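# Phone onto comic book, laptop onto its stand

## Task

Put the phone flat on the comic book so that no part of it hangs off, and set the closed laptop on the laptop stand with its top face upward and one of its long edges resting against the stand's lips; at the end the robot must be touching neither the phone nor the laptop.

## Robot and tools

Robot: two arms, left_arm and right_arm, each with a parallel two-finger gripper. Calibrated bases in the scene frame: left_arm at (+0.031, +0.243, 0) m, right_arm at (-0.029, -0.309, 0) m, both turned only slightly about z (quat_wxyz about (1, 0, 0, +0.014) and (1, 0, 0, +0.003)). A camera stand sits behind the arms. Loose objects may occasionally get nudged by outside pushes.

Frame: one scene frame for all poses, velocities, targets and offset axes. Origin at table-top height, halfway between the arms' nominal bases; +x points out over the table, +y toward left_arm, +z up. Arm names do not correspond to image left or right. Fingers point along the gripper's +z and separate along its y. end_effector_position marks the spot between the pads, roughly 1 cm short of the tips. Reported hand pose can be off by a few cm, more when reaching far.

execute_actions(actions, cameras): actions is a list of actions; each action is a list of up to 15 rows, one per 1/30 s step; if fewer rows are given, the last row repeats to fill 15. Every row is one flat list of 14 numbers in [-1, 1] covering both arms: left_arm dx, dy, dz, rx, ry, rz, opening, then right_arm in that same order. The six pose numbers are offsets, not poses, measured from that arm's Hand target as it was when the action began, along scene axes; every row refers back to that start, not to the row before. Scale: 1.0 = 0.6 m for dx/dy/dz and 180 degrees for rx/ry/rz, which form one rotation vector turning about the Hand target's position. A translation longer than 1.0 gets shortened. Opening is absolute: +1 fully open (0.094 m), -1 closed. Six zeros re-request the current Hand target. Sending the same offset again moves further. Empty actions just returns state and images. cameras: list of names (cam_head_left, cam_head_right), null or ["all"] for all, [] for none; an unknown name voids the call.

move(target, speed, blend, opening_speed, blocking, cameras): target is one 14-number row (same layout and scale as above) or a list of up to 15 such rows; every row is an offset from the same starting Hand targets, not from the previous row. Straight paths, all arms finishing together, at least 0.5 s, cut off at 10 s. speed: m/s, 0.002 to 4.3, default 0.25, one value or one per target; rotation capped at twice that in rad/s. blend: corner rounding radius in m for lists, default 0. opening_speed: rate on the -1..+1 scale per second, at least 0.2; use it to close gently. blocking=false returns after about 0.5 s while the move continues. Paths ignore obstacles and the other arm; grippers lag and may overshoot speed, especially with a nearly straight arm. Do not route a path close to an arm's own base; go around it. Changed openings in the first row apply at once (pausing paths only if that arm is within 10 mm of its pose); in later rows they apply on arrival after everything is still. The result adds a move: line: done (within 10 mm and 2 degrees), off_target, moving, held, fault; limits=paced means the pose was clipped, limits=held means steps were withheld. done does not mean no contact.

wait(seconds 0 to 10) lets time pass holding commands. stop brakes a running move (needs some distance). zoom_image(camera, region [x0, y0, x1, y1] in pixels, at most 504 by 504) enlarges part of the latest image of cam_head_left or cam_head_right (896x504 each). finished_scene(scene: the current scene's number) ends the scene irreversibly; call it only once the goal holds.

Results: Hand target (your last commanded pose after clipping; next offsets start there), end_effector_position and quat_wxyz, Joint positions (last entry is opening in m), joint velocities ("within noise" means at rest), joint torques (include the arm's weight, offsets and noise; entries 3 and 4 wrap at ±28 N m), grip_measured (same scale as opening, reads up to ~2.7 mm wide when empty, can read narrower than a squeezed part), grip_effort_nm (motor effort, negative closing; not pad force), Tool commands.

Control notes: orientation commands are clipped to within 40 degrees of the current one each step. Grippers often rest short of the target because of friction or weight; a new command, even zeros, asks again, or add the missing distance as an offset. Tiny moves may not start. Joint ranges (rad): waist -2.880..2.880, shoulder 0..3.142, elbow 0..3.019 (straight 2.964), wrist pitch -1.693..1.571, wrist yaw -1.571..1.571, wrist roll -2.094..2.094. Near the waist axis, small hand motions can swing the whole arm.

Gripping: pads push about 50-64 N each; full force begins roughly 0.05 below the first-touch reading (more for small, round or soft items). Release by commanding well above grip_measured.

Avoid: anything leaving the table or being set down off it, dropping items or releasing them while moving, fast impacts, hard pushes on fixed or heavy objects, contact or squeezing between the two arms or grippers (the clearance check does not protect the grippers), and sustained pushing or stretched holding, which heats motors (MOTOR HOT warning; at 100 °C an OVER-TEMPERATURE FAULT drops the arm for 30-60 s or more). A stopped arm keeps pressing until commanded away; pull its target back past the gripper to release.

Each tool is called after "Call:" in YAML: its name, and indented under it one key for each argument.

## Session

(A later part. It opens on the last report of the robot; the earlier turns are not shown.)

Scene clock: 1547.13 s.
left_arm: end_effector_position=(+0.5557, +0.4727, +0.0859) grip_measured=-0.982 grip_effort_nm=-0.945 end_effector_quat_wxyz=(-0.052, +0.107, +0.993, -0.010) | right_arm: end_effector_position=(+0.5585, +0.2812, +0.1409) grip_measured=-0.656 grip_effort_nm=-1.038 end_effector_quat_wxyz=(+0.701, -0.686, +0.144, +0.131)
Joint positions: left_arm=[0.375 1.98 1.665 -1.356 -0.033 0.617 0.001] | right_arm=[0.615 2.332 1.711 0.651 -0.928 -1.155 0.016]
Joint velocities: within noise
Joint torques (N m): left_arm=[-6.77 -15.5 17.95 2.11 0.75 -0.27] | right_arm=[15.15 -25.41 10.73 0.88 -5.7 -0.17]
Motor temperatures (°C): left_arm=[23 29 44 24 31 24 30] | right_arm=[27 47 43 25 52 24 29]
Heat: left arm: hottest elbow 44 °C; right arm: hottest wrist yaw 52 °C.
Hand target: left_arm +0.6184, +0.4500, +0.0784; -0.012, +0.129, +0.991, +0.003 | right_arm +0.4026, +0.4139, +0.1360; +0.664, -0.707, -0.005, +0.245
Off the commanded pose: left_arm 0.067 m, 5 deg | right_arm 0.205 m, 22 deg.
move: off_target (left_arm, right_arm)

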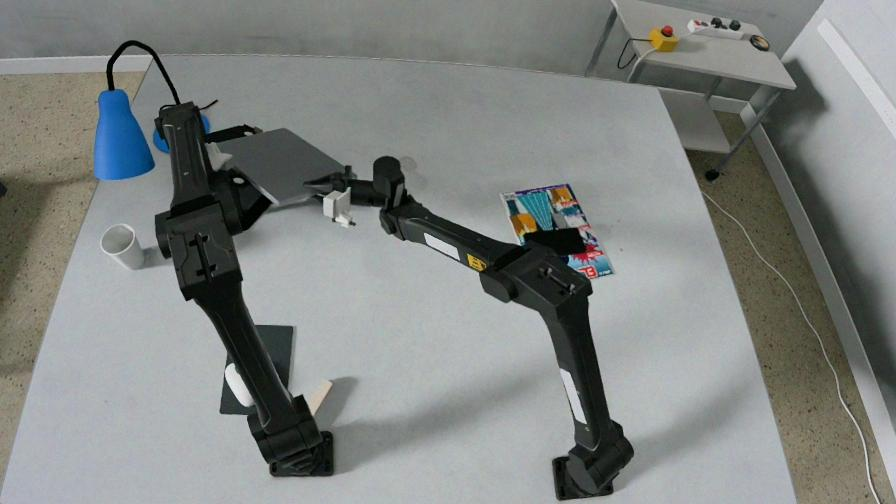

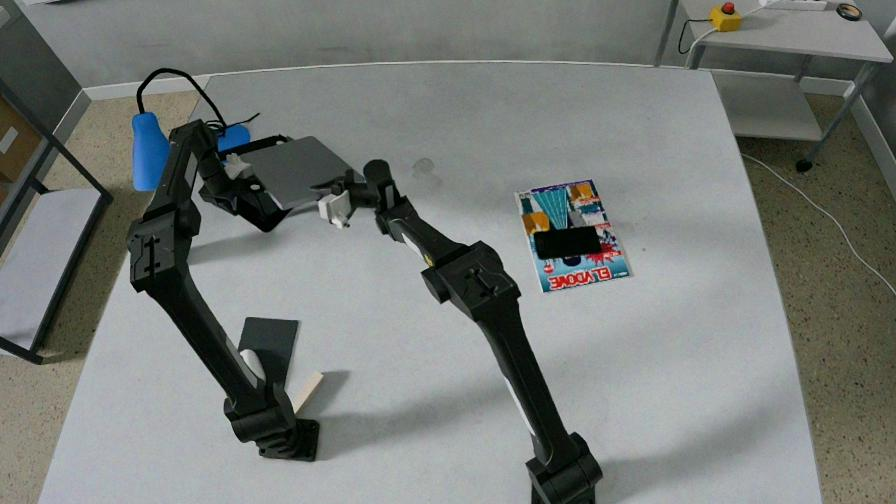

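Call:
move:
  target:
    - [0,0,0,0,0,0,-1,-0.06,0.06,0.06,0,0,-0.15,-0.9]
  speed: 0.12

Call:
zoom_image:
  camera: "cam_head_right"
  region: [100, 110, 380, 290]

Call:
zoom_image:
  camera: "cam_head_left"
  region: [80, 110, 360, 290]

Scene clock: 1552.27 s.
left_arm: end_effector_position=(+0.5644, +0.4891, +0.0859) grip_measured=-0.982 grip_effort_nm=-0.955 end_effector_quat_wxyz=(-0.039, +0.081, +0.996, +0.003) | right_arm: end_effector_position=(+0.5192, +0.3305, +0.1539) grip_measured=-0.656 grip_effort_nm=-1.043 end_effector_quat_wxyz=(+0.709, -0.645, +0.287, +0.009)
Joint positions: left_arm=[0.392 1.995 1.691 -1.332 -0.043 0.581 0.001] | right_arm=[0.781 2.221 1.55 0.676 -0.379 -1.137 0.016]
Joint velocities: within noise
Joint torques (N m): left_arm=[-7.94 -17.49 15.8 1.32 1.07 0.14] | right_arm=[14.45 -28.1 8.02 1.14 -3.33 -0.48]
Motor temperatures (°C): left_arm=[23 29 44 24 30 24 30] | right_arm=[28 46 43 25 60 24 29]
Heat: left arm: hottest elbow 44 °C; right arm: hottest wrist yaw 60 °C.
Hand target: left_arm +0.6184, +0.4500, +0.0784; -0.012, +0.129, +0.992, +0.003 | right_arm +0.3665, +0.4500, +0.1720; +0.703, -0.688, +0.160, +0.084
Off the commanded pose: left_arm 0.067 m, 6 deg | right_arm 0.195 m, 18 deg.
move: off_target (left_arm, right_arm)

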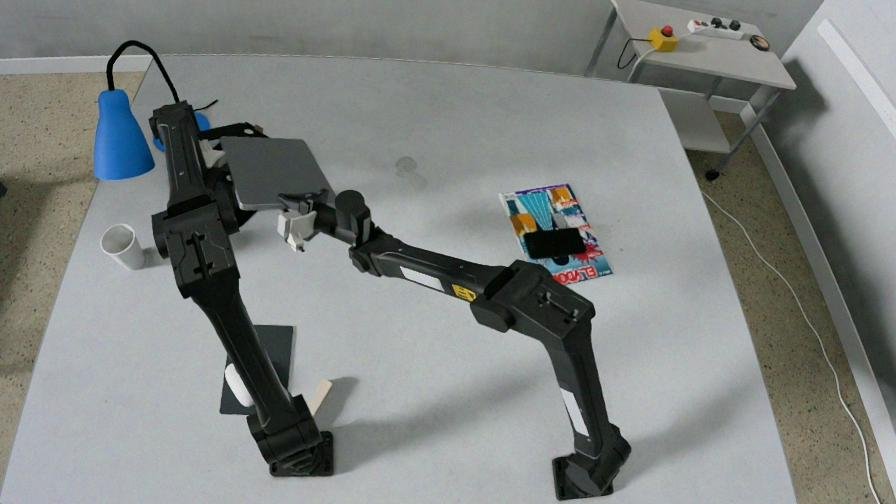

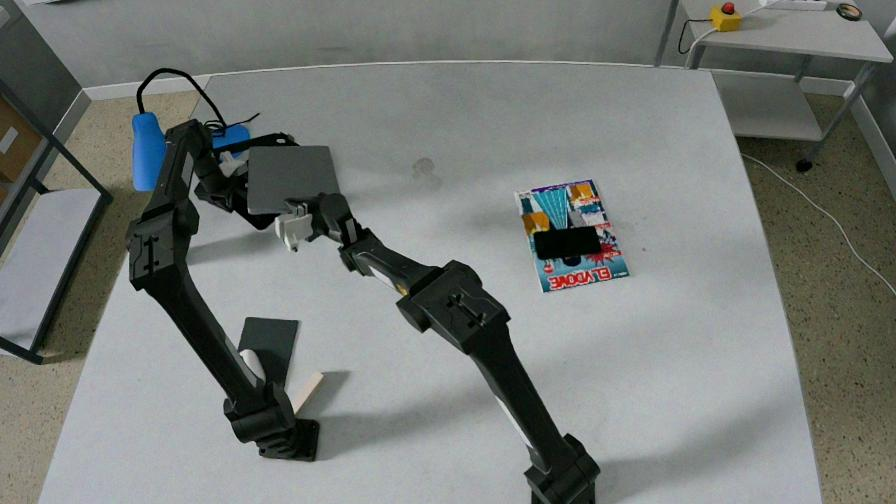

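Scaled by 1.800.

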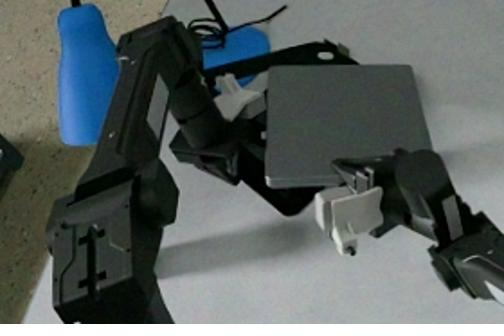

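Scaled by 1.800.

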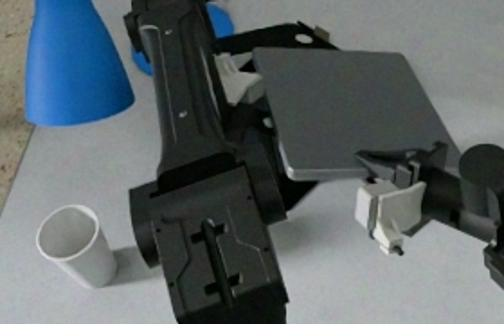

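Call:
move:
  target:
    - [0,-0.03,0,0,0,0,-1,-0.1,0.08,-0.05,0,0,0.11,-0.9]
  speed: 0.12

Call:
zoom_image:
  camera: "cam_head_right"
  region: [100, 110, 380, 290]

Call:
zoom_image:
  camera: "cam_head_left"
  region: [80, 110, 360, 290]

Scene clock: 1557.57 s.
left_arm: end_effector_position=(+0.5641, +0.4892, +0.0859) grip_measured=-0.982 grip_effort_nm=-0.950 end_effector_quat_wxyz=(-0.040, +0.076, +0.996, +0.004) | right_arm: end_effector_position=(+0.5137, +0.3311, +0.1495) grip_measured=-0.656 grip_effort_nm=-1.038 end_effector_quat_wxyz=(+0.711, -0.647, +0.272, +0.030)
Joint positions: left_arm=[0.392 1.995 1.691 -1.333 -0.045 0.572 0.001] | right_arm=[0.776 2.233 1.549 0.699 -0.435 -1.124 0.016]
Joint velocities: within noise
Joint torques (N m): left_arm=[-9.93 -18.73 13.15 1.59 1.23 -0.06] | right_arm=[16.73 -22.48 11.43 1.84 -7.7 -0.47]
Motor temperatures (°C): left_arm=[23 30 44 24 31 24 30] | right_arm=[28 47 43 25 65 24 29]
Heat: left arm: hottest elbow 44 °C; right arm: hottest wrist yaw 65 °C.
Hand target: left_arm +0.6183, +0.4320, +0.0784; -0.012, +0.129, +0.992, +0.003 | right_arm +0.3066, +0.4979, +0.1420; +0.678, -0.705, +0.040, +0.203
Off the commanded pose: left_arm 0.079 m, 7 deg | right_arm 0.266 m, 34 deg.
move: off_target (left_arm, right_arm)

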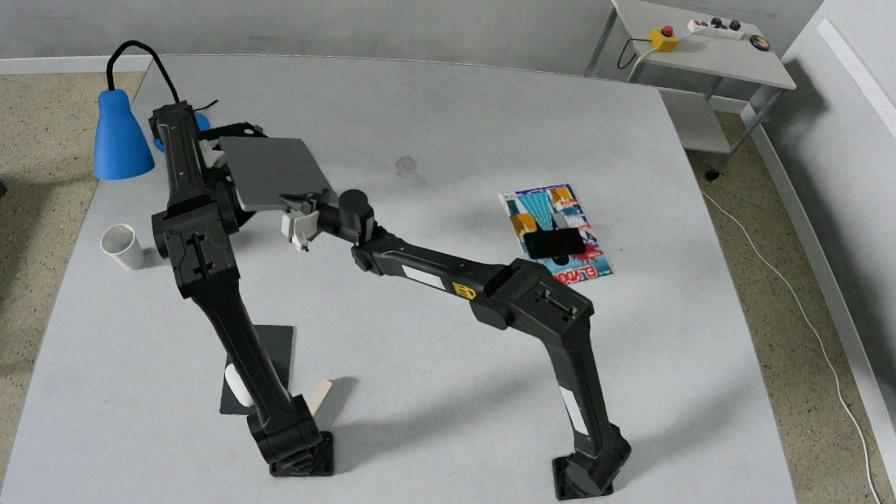

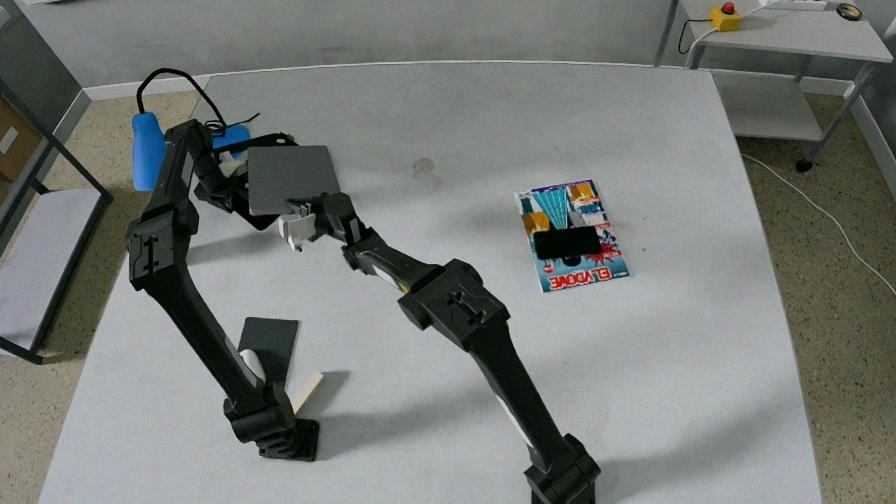

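Scaled by 1.800.

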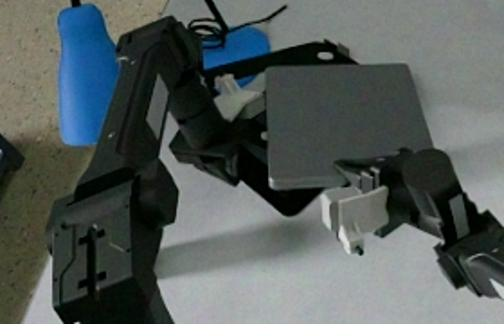

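Scaled by 1.800.

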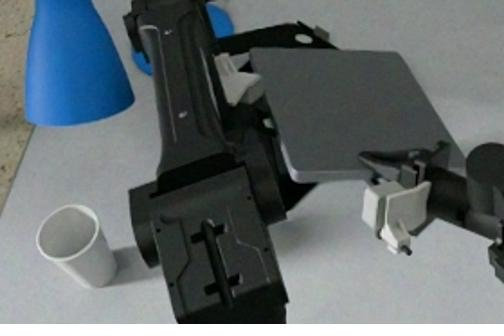

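Call:
move:
  target:
    - [0,0.02,0,0,0,0,-1,0.345,-0.278,-0.12,0,0,-0.16,-0.9]
    - [0,0.02,0,0,0,0,-1,0.345,-0.278,-0.12,0,0,-0.16,0.1]
    - [0,0.02,0,0,0,0,-1,0.285,-0.45,-0.12,0,0,-0.16,0.1]
  speed: 0.1
  opening_speed: 1

Call:
zoom_image:
  camera: "cam_head_right"
  region: [100, 110, 380, 290]

Call:
zoom_image:
  camera: "cam_head_left"
  region: [80, 110, 360, 290]

Scene clock: 1566.60 s.
left_arm: end_effector_position=(+0.5687, +0.4849, +0.0862) grip_measured=-0.982 grip_effort_nm=-0.950 end_effector_quat_wxyz=(-0.034, +0.082, +0.996, +0.003) | right_arm: end_effector_position=(+0.4759, +0.2372, +0.0671) grip_measured=+0.099 grip_effort_nm=0.042 end_effector_quat_wxyz=(+0.705, -0.675, +0.214, +0.034)
Joint positions: left_arm=[0.384 1.995 1.691 -1.324 -0.037 0.577 0.001] | right_arm=[0.683 2.239 1.256 0.979 -0.624 -1.217 0.052]
Joint velocities: within noise
Joint torques (N m): left_arm=[-8.53 -17.96 15.32 1.26 0.86 0.04] | right_arm=[-0.26 -24.53 4.36 1.94 -0.07 0.16]
Motor temperatures (°C): left_arm=[23 30 44 24 31 24 30] | right_arm=[28 46 42 25 69 24 29]
Heat: left arm: hottest elbow 44 °C; right arm: hottest wrist yaw 69 °C.
Hand target: left_arm +0.6182, +0.4441, +0.0784; -0.012, +0.129, +0.992, +0.003 | right_arm +0.4776, +0.2281, +0.0701; +0.707, -0.673, +0.214, +0.028
Off the commanded pose: left_arm 0.065 m, 6 deg | right_arm 0.010 m, 1 deg.
move: off_target (left_arm); target 2's new opening was sent with right_arm's hand 0.072 m and 7 deg from that target

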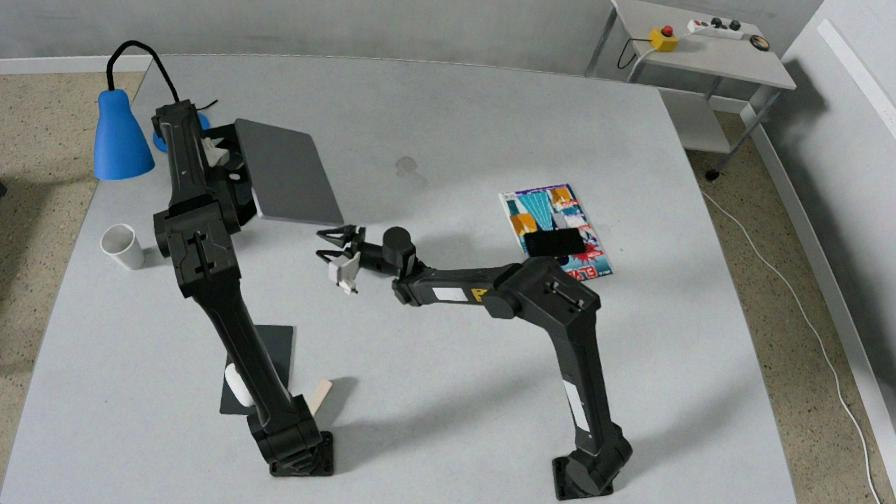

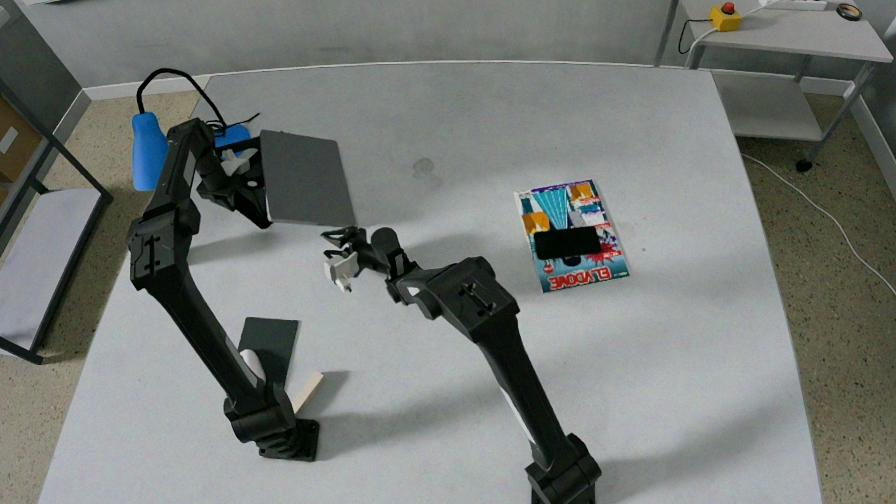

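Scaled by 1.800.

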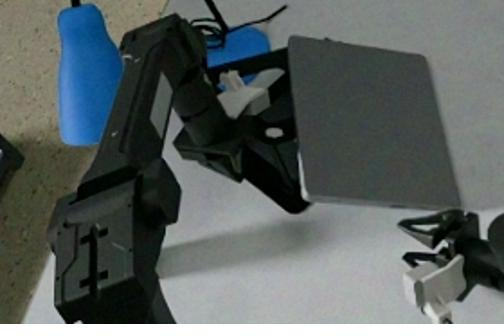

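Scaled by 1.800.

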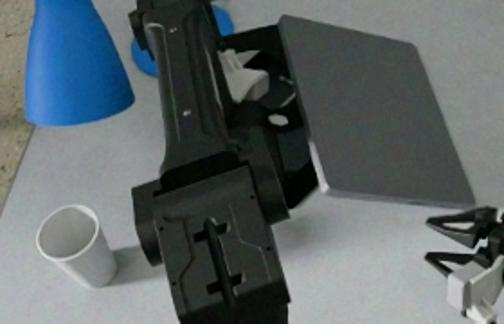

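Call:
move:
  target:
    - [-0.1,0.03,0.05,0,0,0,-1,0,-0.1,0,0,0,0,0.1]
    - [-0.15,0.0,0.25,0,0,0,-1,0,-0.1,0.05,0,0,0,0.1]
    - [-0.6,-0.05,0.3,0,0,0,-1,0,-0.1,0.05,0,0,0,0.1]
  speed: 0.3

Call:
zoom_image:
  camera: "cam_head_left"
  region: [110, 100, 350, 260]

Call:
zoom_image:
  camera: "cam_head_right"
  region: [130, 100, 370, 260]

Scene clock: 1579.60 s.
left_arm: end_effector_position=(+0.2652, +0.4137, +0.2612) grip_measured=-0.982 grip_effort_nm=-0.950 end_effector_quat_wxyz=(-0.006, +0.132, +0.991, +0.009) | right_arm: end_effector_position=(+0.4803, +0.1704, +0.0983) grip_measured=+0.099 grip_effort_nm=0.037 end_effector_quat_wxyz=(+0.710, -0.671, +0.213, +0.028)
Joint positions: left_arm=[0.59 1.092 1.121 -1.596 -0.022 0.884 0.001] | right_arm=[0.588 2.122 1.121 1.012 -0.709 -1.217 0.052]
Joint velocities: within noise
Joint torques (N m): left_arm=[-0.38 -8.53 9.59 -0.03 0.07 0.1] | right_arm=[0.5 -22.95 4.74 1.03 -0.06 0.18]
Motor temperatures (°C): left_arm=[23 30 43 24 30 24 30] | right_arm=[28 45 41 25 51 24 28]
Heat: left arm: hottest elbow 43 °C; right arm: hottest wrist yaw 51 °C.
Hand target: left_arm +0.2583, +0.4141, +0.2583; -0.012, +0.129, +0.992, +0.003 | right_arm +0.4775, +0.1680, +0.1000; +0.707, -0.673, +0.214, +0.029
Off the commanded pose: left_arm 0.008 m, 1 deg | right_arm 0.004 m, 0 deg.
move: done

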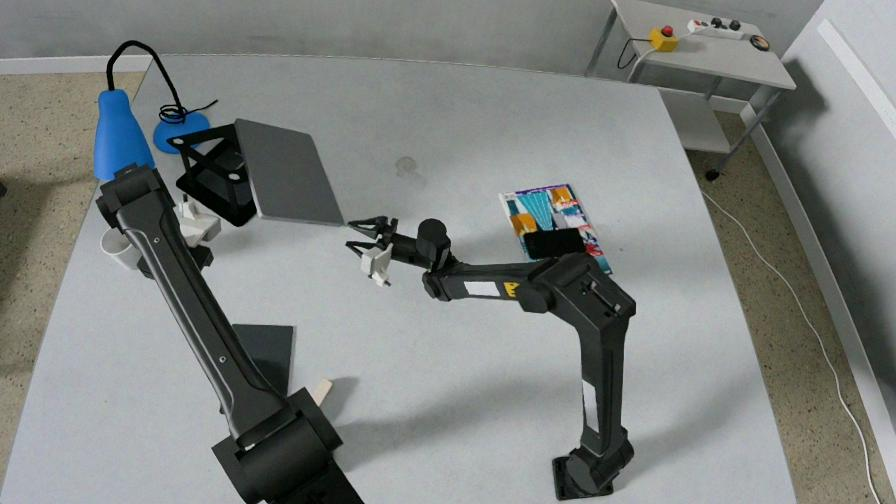

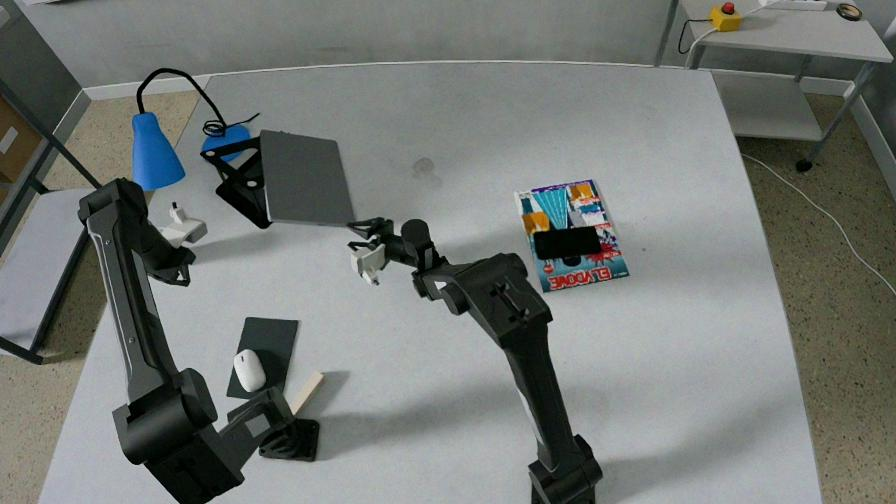

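Scaled by 2.100.

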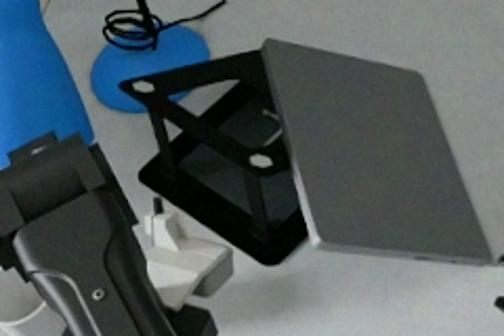

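Scaled by 2.100.

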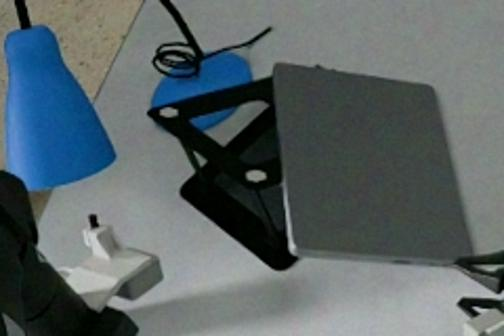

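Call:
move:
  target:
    - [0.35,0.09,0,0,0,0.2,0.2,0,0,0,0,0,0,0.1]
    - [0.553,0.077,-0.06,0,0,0.411,0.2,0,0,0,0,0,0,0.1]
  speed: 0.3

Call:
zoom_image:
  camera: "cam_head_left"
  region: [110, 100, 350, 260]

Call:
zoom_image:
  camera: "cam_head_right"
  region: [130, 100, 370, 260]

Scene clock: 1609.10 s.
left_arm: end_effector_position=(+0.5718, +0.4598, +0.2033) grip_measured=+0.198 grip_effort_nm=0.125 end_effector_quat_wxyz=(-0.035, -0.494, +0.869, -0.004) | right_arm: end_effector_position=(+0.4803, +0.1704, +0.0983) grip_measured=+0.099 grip_effort_nm=0.046 end_effector_quat_wxyz=(+0.710, -0.671, +0.213, +0.028)
Joint positions: left_arm=[0.359 1.928 1.9 -1.61 0.017 -0.647 0.056] | right_arm=[0.588 2.122 1.121 1.012 -0.709 -1.217 0.052]
Joint velocities: within noise
Joint torques (N m): left_arm=[-2.55 -20.07 16.75 -0.05 -0.15 -0.1] | right_arm=[0.5 -23 4.77 1.06 -0.06 0.18]
Motor temperatures (°C): left_arm=[23 28 42 24 29 24 30] | right_arm=[27 43 39 25 41 24 27]
Heat: left arm: hottest elbow 42 °C; right arm: hottest shoulder 43 °C.
Hand target: left_arm +0.5902, +0.4603, +0.2225; -0.012, -0.493, +0.870, -0.005 | right_arm +0.4775, +0.1680, +0.1000; +0.707, -0.673, +0.214, +0.029
Off the commanded pose: left_arm 0.026 m, 3 deg | right_arm 0.004 m, 0 deg.
move: off_target (left_arm)

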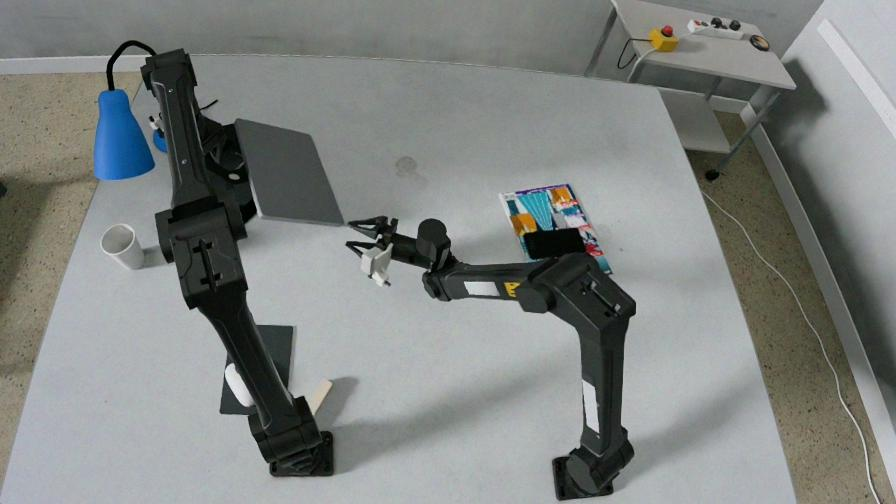

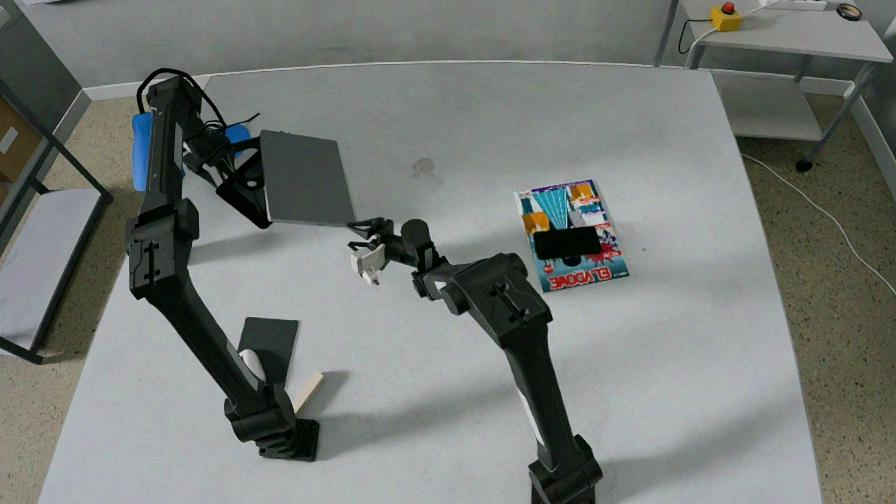

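Scaled by 2.100.

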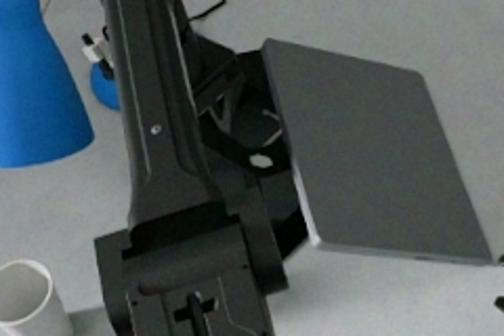

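Scaled by 2.100.

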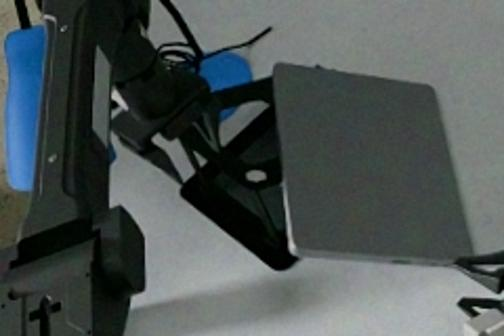

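Call:
move:
  target:
    - [0.09,0,0,0,0,0,0.2,0,0,0,0,0,0,0.1]
    - [0.09,0,-0.08,0,0,0,0.2,0,0,0,0,0,0,0.1]
  speed: 0.15

Call:
zoom_image:
  camera: "cam_head_left"
  region: [140, 100, 300, 220]

Call:
zoom_image:
  camera: "cam_head_right"
  region: [160, 110, 320, 230]

Scene clock: 1614.57 s.
left_arm: end_effector_position=(+0.6404, +0.4640, +0.1790) grip_measured=+0.198 grip_effort_nm=0.129 end_effector_quat_wxyz=(-0.014, -0.493, +0.870, -0.006) | right_arm: end_effector_position=(+0.4803, +0.1704, +0.0983) grip_measured=+0.099 grip_effort_nm=0.046 end_effector_quat_wxyz=(+0.710, -0.671, +0.213, +0.028)
Joint positions: left_arm=[0.325 2.104 2.117 -1.608 0.017 -0.678 0.056] | right_arm=[0.588 2.122 1.121 1.012 -0.709 -1.217 0.052]
Joint velocities: within noise
Joint torques (N m): left_arm=[-2.02 -23.18 9.95 0.46 -0.17 -0.08] | right_arm=[0.5 -23.12 4.75 1.05 -0.06 0.17]
Motor temperatures (°C): left_arm=[23 29 42 24 29 24 30] | right_arm=[27 43 39 25 40 24 27]
Heat: left arm: hottest elbow 42 °C; right arm: hottest shoulder 43 °C.
Hand target: left_arm +0.6441, +0.4601, +0.1744; -0.012, -0.493, +0.870, -0.005 | right_arm +0.4775, +0.1680, +0.1000; +0.707, -0.673, +0.214, +0.029
Off the commanded pose: left_arm 0.007 m, 0 deg | right_arm 0.004 m, 0 deg.
move: done

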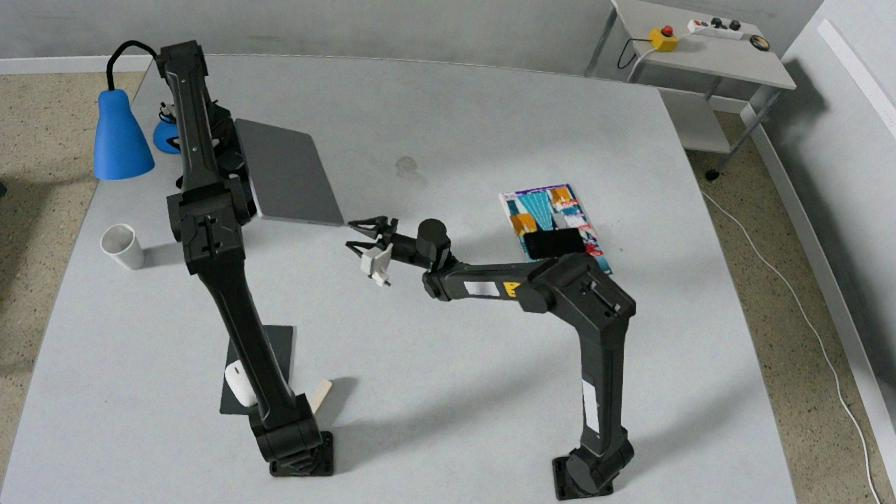

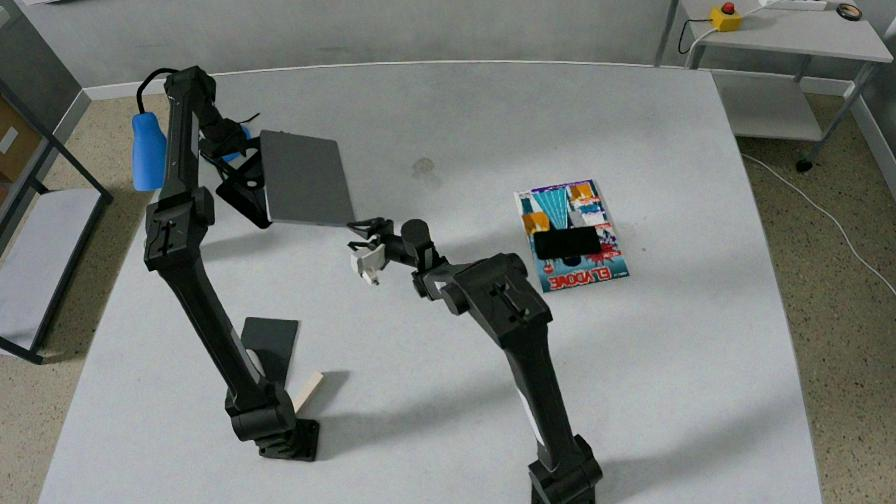

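Scaled by 3.150.

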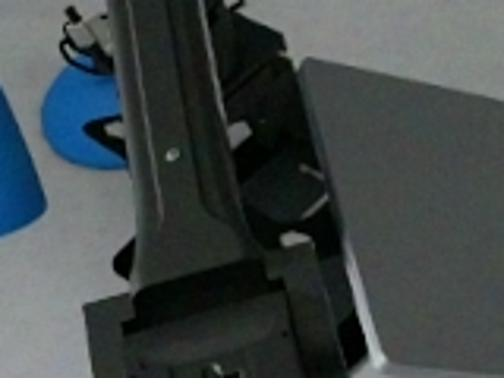

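Scaled by 3.150.

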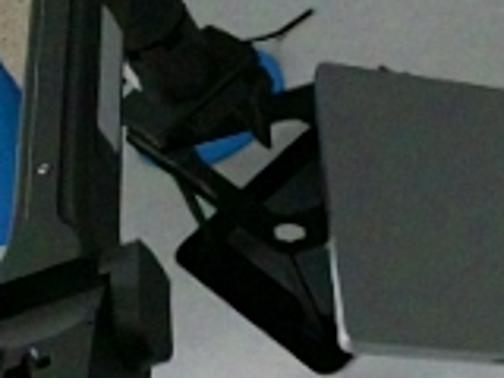

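Call:
move:
  target: [0,0,-0.11,0,0,0,0.2,0,0,0,0,0,0,0.1]
  speed: 0.1

Call:
zoom_image:
  camera: "cam_head_right"
  region: [160, 110, 320, 230]

Scene clock: 1621.63 s.
left_arm: end_effector_position=(+0.6536, +0.4602, +0.1490) grip_measured=+0.198 grip_effort_nm=0.129 end_effector_quat_wxyz=(+0.022, -0.488, +0.873, -0.012) | right_arm: end_effector_position=(+0.4803, +0.1704, +0.0983) grip_measured=+0.099 grip_effort_nm=0.042 end_effector_quat_wxyz=(+0.710, -0.671, +0.213, +0.028)
Joint positions: left_arm=[0.312 2.084 2.005 -1.443 0.017 -0.679 0.056] | right_arm=[0.588 2.122 1.121 1.012 -0.709 -1.217 0.052]
Joint velocities: within noise
Joint torques (N m): left_arm=[-0.73 -20.42 6.86 0.87 -0.16 -0.06] | right_arm=[0.38 -23.06 4.75 1.05 -0.06 0.17]
Motor temperatures (°C): left_arm=[23 29 42 24 29 24 30] | right_arm=[27 43 39 25 39 24 27]
Heat: left arm: hottest elbow 42 °C; right arm: hottest shoulder 43 °C.
Hand target: left_arm +0.6442, +0.4601, +0.1083; -0.012, -0.493, +0.870, -0.005 | right_arm +0.4775, +0.1680, +0.1000; +0.707, -0.673, +0.214, +0.029
Off the commanded pose: left_arm 0.042 m, 4 deg | right_arm 0.004 m, 0 deg.
move: off_target (left_arm)

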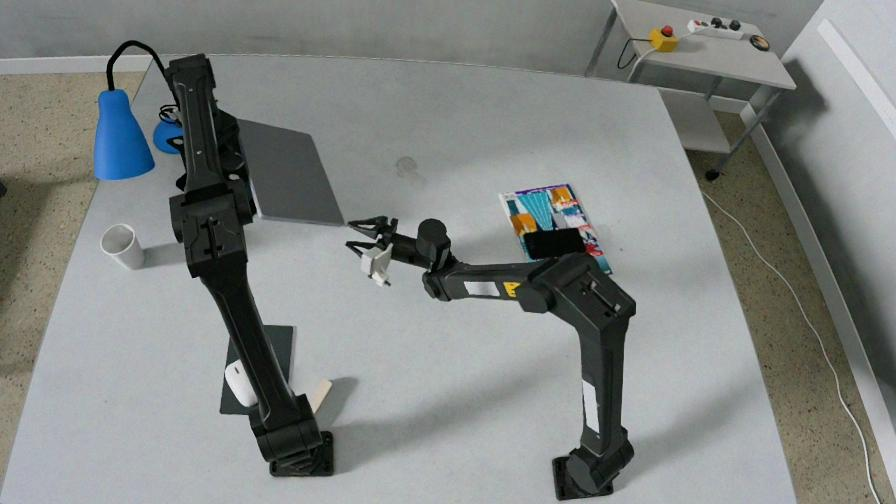

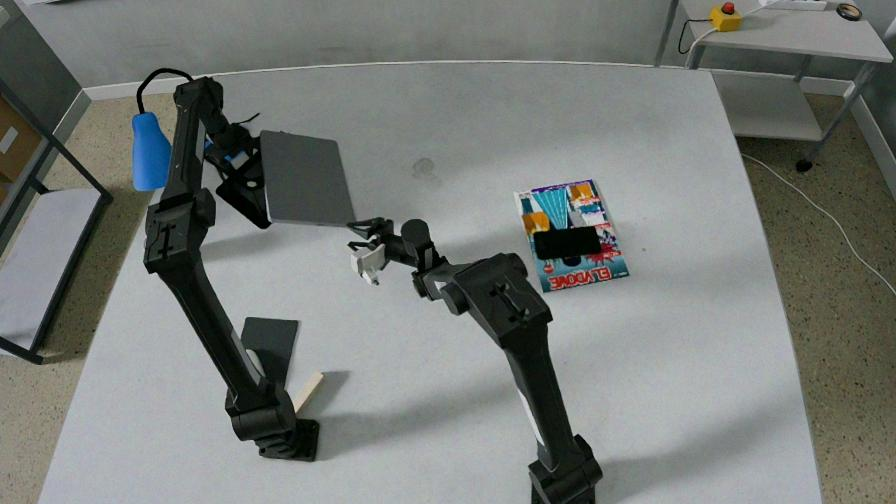

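Scaled by 3.150.

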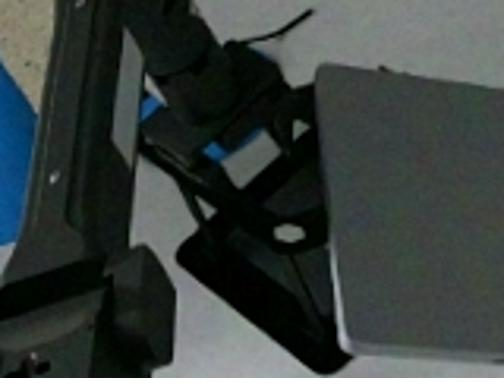

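Call:
move:
  target:
    - [0,0,0.1,0,0,0,0.2,0,0,0,0,0,0,0.1]
    - [-0.08,-0.01,0.1,0,0,0,0.2,0,0,0,0,0,0,0.1]
    - [-0.08,-0.01,0.0,0,0,0,0.2,0,0,0,0,0,0,0.1]
  speed: 0.12

Call:
zoom_image:
  camera: "cam_head_right"
  region: [160, 110, 320, 230]

Scene clock: 1627.17 s.
left_arm: end_effector_position=(+0.6042, +0.4471, +0.1336) grip_measured=+0.198 grip_effort_nm=0.125 end_effector_quat_wxyz=(+0.005, -0.489, +0.872, -0.011) | right_arm: end_effector_position=(+0.4803, +0.1704, +0.0983) grip_measured=+0.099 grip_effort_nm=0.042 end_effector_quat_wxyz=(+0.710, -0.671, +0.213, +0.028)
Joint positions: left_arm=[0.32 1.967 1.777 -1.368 0.021 -0.672 0.056] | right_arm=[0.588 2.122 1.121 1.012 -0.709 -1.217 0.052]
Joint velocities: within noise
Joint torques (N m): left_arm=[0.15 -19.14 7.51 1.14 -0.33 -0.01] | right_arm=[0.44 -23 4.74 1.05 -0.05 0.17]
Motor temperatures (°C): left_arm=[23 29 41 24 29 24 29] | right_arm=[27 43 39 25 39 24 27]
Heat: left arm: hottest elbow 41 °C; right arm: hottest shoulder 43 °C.
Hand target: left_arm +0.5960, +0.4543, +0.1083; -0.012, -0.493, +0.870, -0.005 | right_arm +0.4775, +0.1680, +0.1000; +0.707, -0.673, +0.214, +0.029
Off the commanded pose: left_arm 0.028 m, 2 deg | right_arm 0.004 m, 0 deg.
move: off_target (left_arm)

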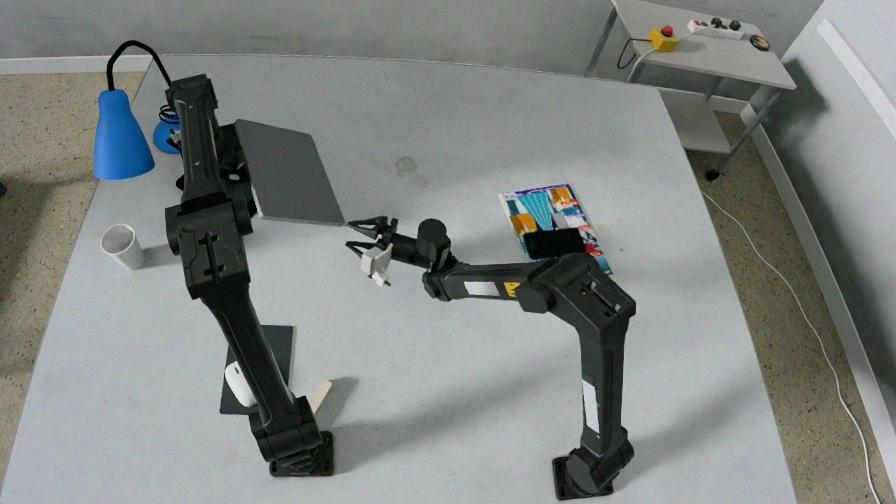

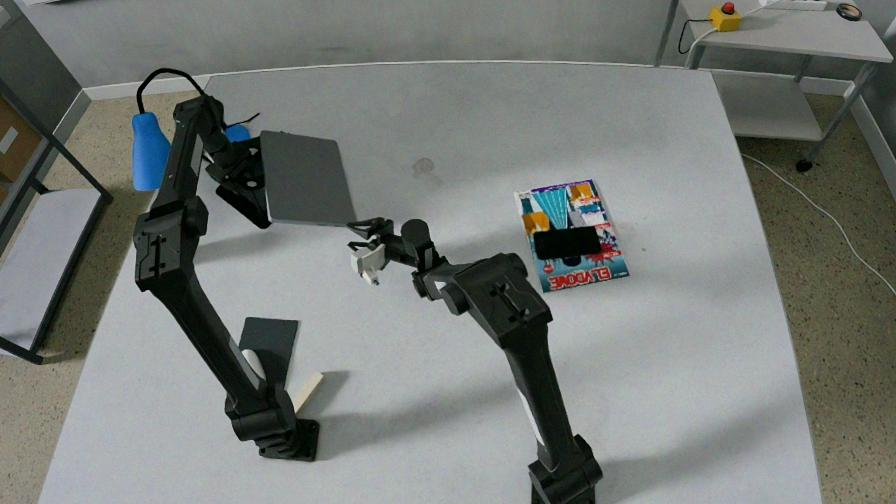

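Scaled by 3.150.

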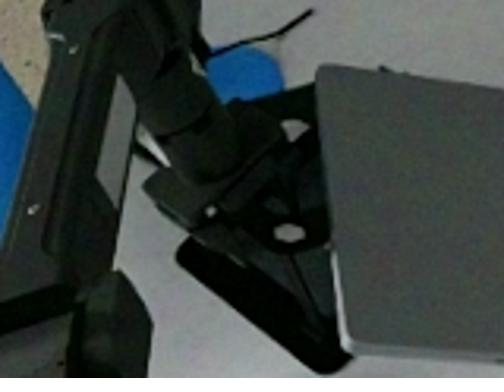

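Call:
move:
  target: [0.0,0,-0.05,0,0,0,0.3,0,0,0,0,0,0,0.1]
  speed: 0.1

Call:
zoom_image:
  camera: "cam_head_right"
  region: [180, 120, 280, 195]

Call:
zoom_image:
  camera: "cam_head_left"
  region: [160, 110, 290, 210]

Scene clock: 1630.77 s.
left_arm: end_effector_position=(+0.6104, +0.4479, +0.1269) grip_measured=+0.298 grip_effort_nm=0.110 end_effector_quat_wxyz=(+0.027, -0.488, +0.872, -0.019) | right_arm: end_effector_position=(+0.4803, +0.1704, +0.0983) grip_measured=+0.099 grip_effort_nm=0.037 end_effector_quat_wxyz=(+0.710, -0.671, +0.213, +0.028)
Joint positions: left_arm=[0.32 1.955 1.74 -1.295 0.029 -0.672 0.061] | right_arm=[0.588 2.122 1.121 1.012 -0.709 -1.217 0.052]
Joint velocities: within noise
Joint torques (N m): left_arm=[0.03 -17.67 6.31 0.81 -0.65 0.05] | right_arm=[0.44 -22.89 4.77 1.09 -0.06 0.17]
Motor temperatures (°C): left_arm=[23 30 41 24 29 24 29] | right_arm=[27 43 39 25 39 24 27]
Heat: left arm: hottest elbow 41 °C; right arm: hottest shoulder 43 °C.
Hand target: left_arm +0.5961, +0.4543, +0.0784; -0.012, -0.493, +0.870, -0.005 | right_arm +0.4775, +0.1680, +0.1000; +0.707, -0.673, +0.214, +0.029
Off the commanded pose: left_arm 0.051 m, 5 deg | right_arm 0.004 m, 0 deg.
move: off_target (left_arm)

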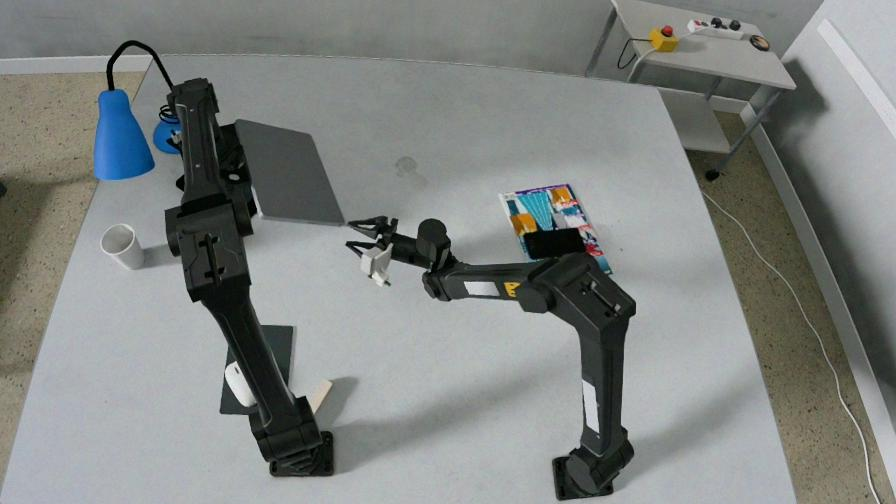

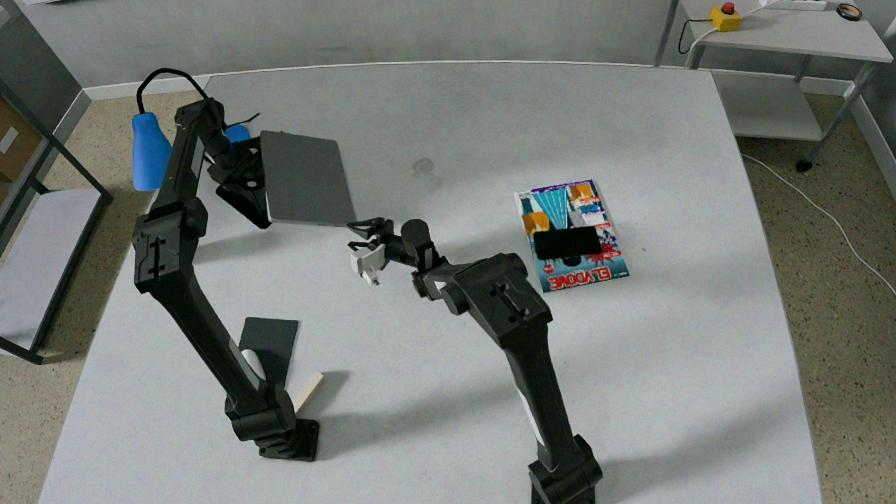

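Scaled by 5.040.

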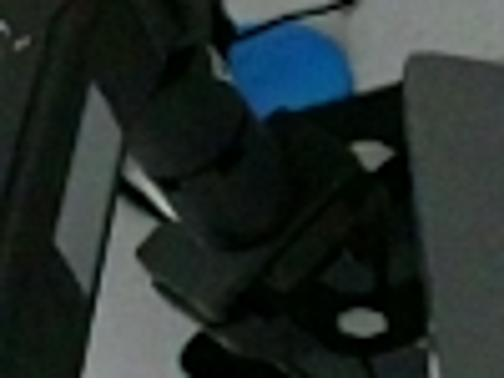

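Scaled by 3.877.

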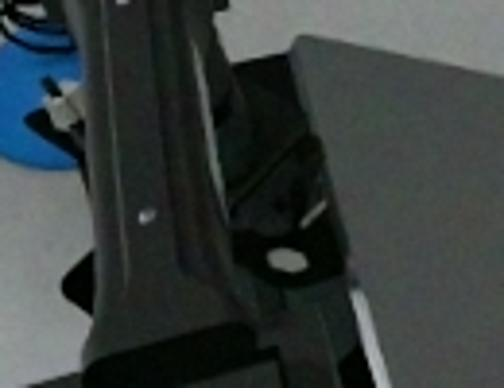

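Call:
move:
  target:
    - [-0.03,0,0.0,0,0,0,-0.2,0,0,0,0,0,0,0.1]
    - [-0.03,0,0.0,0,0,0,-0.9,0,0,0,0,0,0,0.1]
  speed: 0.1
  opening_speed: 1

Call:
zoom_image:
  camera: "cam_head_right"
  region: [180, 120, 280, 195]

Scene clock: 1636.43 s.
left_arm: end_effector_position=(+0.6130, +0.4435, +0.1290) grip_measured=-0.184 grip_effort_nm=-1.009 end_effector_quat_wxyz=(+0.051, -0.483, +0.873, -0.043) | right_arm: end_effector_position=(+0.4803, +0.1704, +0.0983) grip_measured=+0.099 grip_effort_nm=0.046 end_effector_quat_wxyz=(+0.710, -0.671, +0.213, +0.028)
Joint positions: left_arm=[0.323 1.922 1.69 -1.224 0.068 -0.661 0.038] | right_arm=[0.588 2.122 1.121 1.012 -0.709 -1.217 0.052]
Joint velocities: within noise
Joint torques (N m): left_arm=[-0.38 -17.08 5.14 -0.8 -2.07 0.04] | right_arm=[0.44 -23 4.77 1.09 -0.06 0.18]
Motor temperatures (°C): left_arm=[23 29 41 24 30 24 29] | right_arm=[27 43 38 25 38 24 27]
Heat: left arm: hottest elbow 41 °C; right arm: hottest shoulder 43 °C.
Hand target: left_arm +0.5782, +0.4542, +0.0784; -0.012, -0.493, +0.870, -0.005 | right_arm +0.4775, +0.1680, +0.1000; +0.707, -0.673, +0.214, +0.029
Off the commanded pose: left_arm 0.062 m, 8 deg | right_arm 0.004 m, 0 deg.
move: off_target (left_arm); target 2's new opening was sent with left_arm's hand 0.062 m and 8 deg from that target

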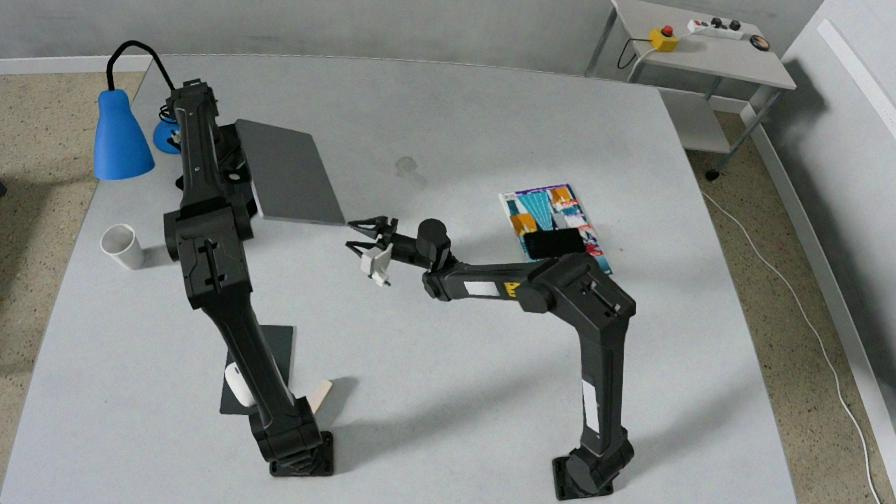

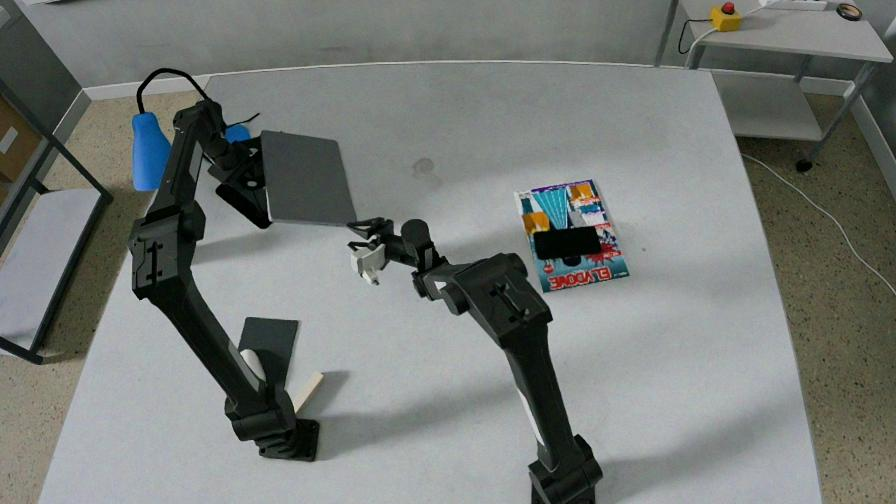

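Scaled by 5.040.

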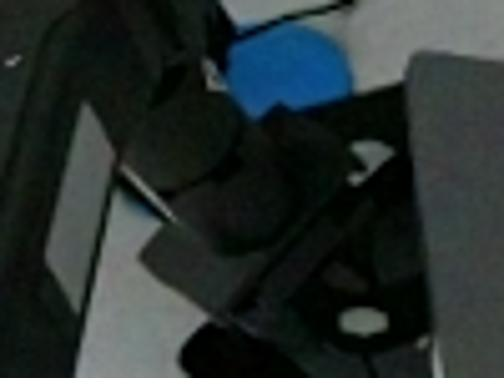

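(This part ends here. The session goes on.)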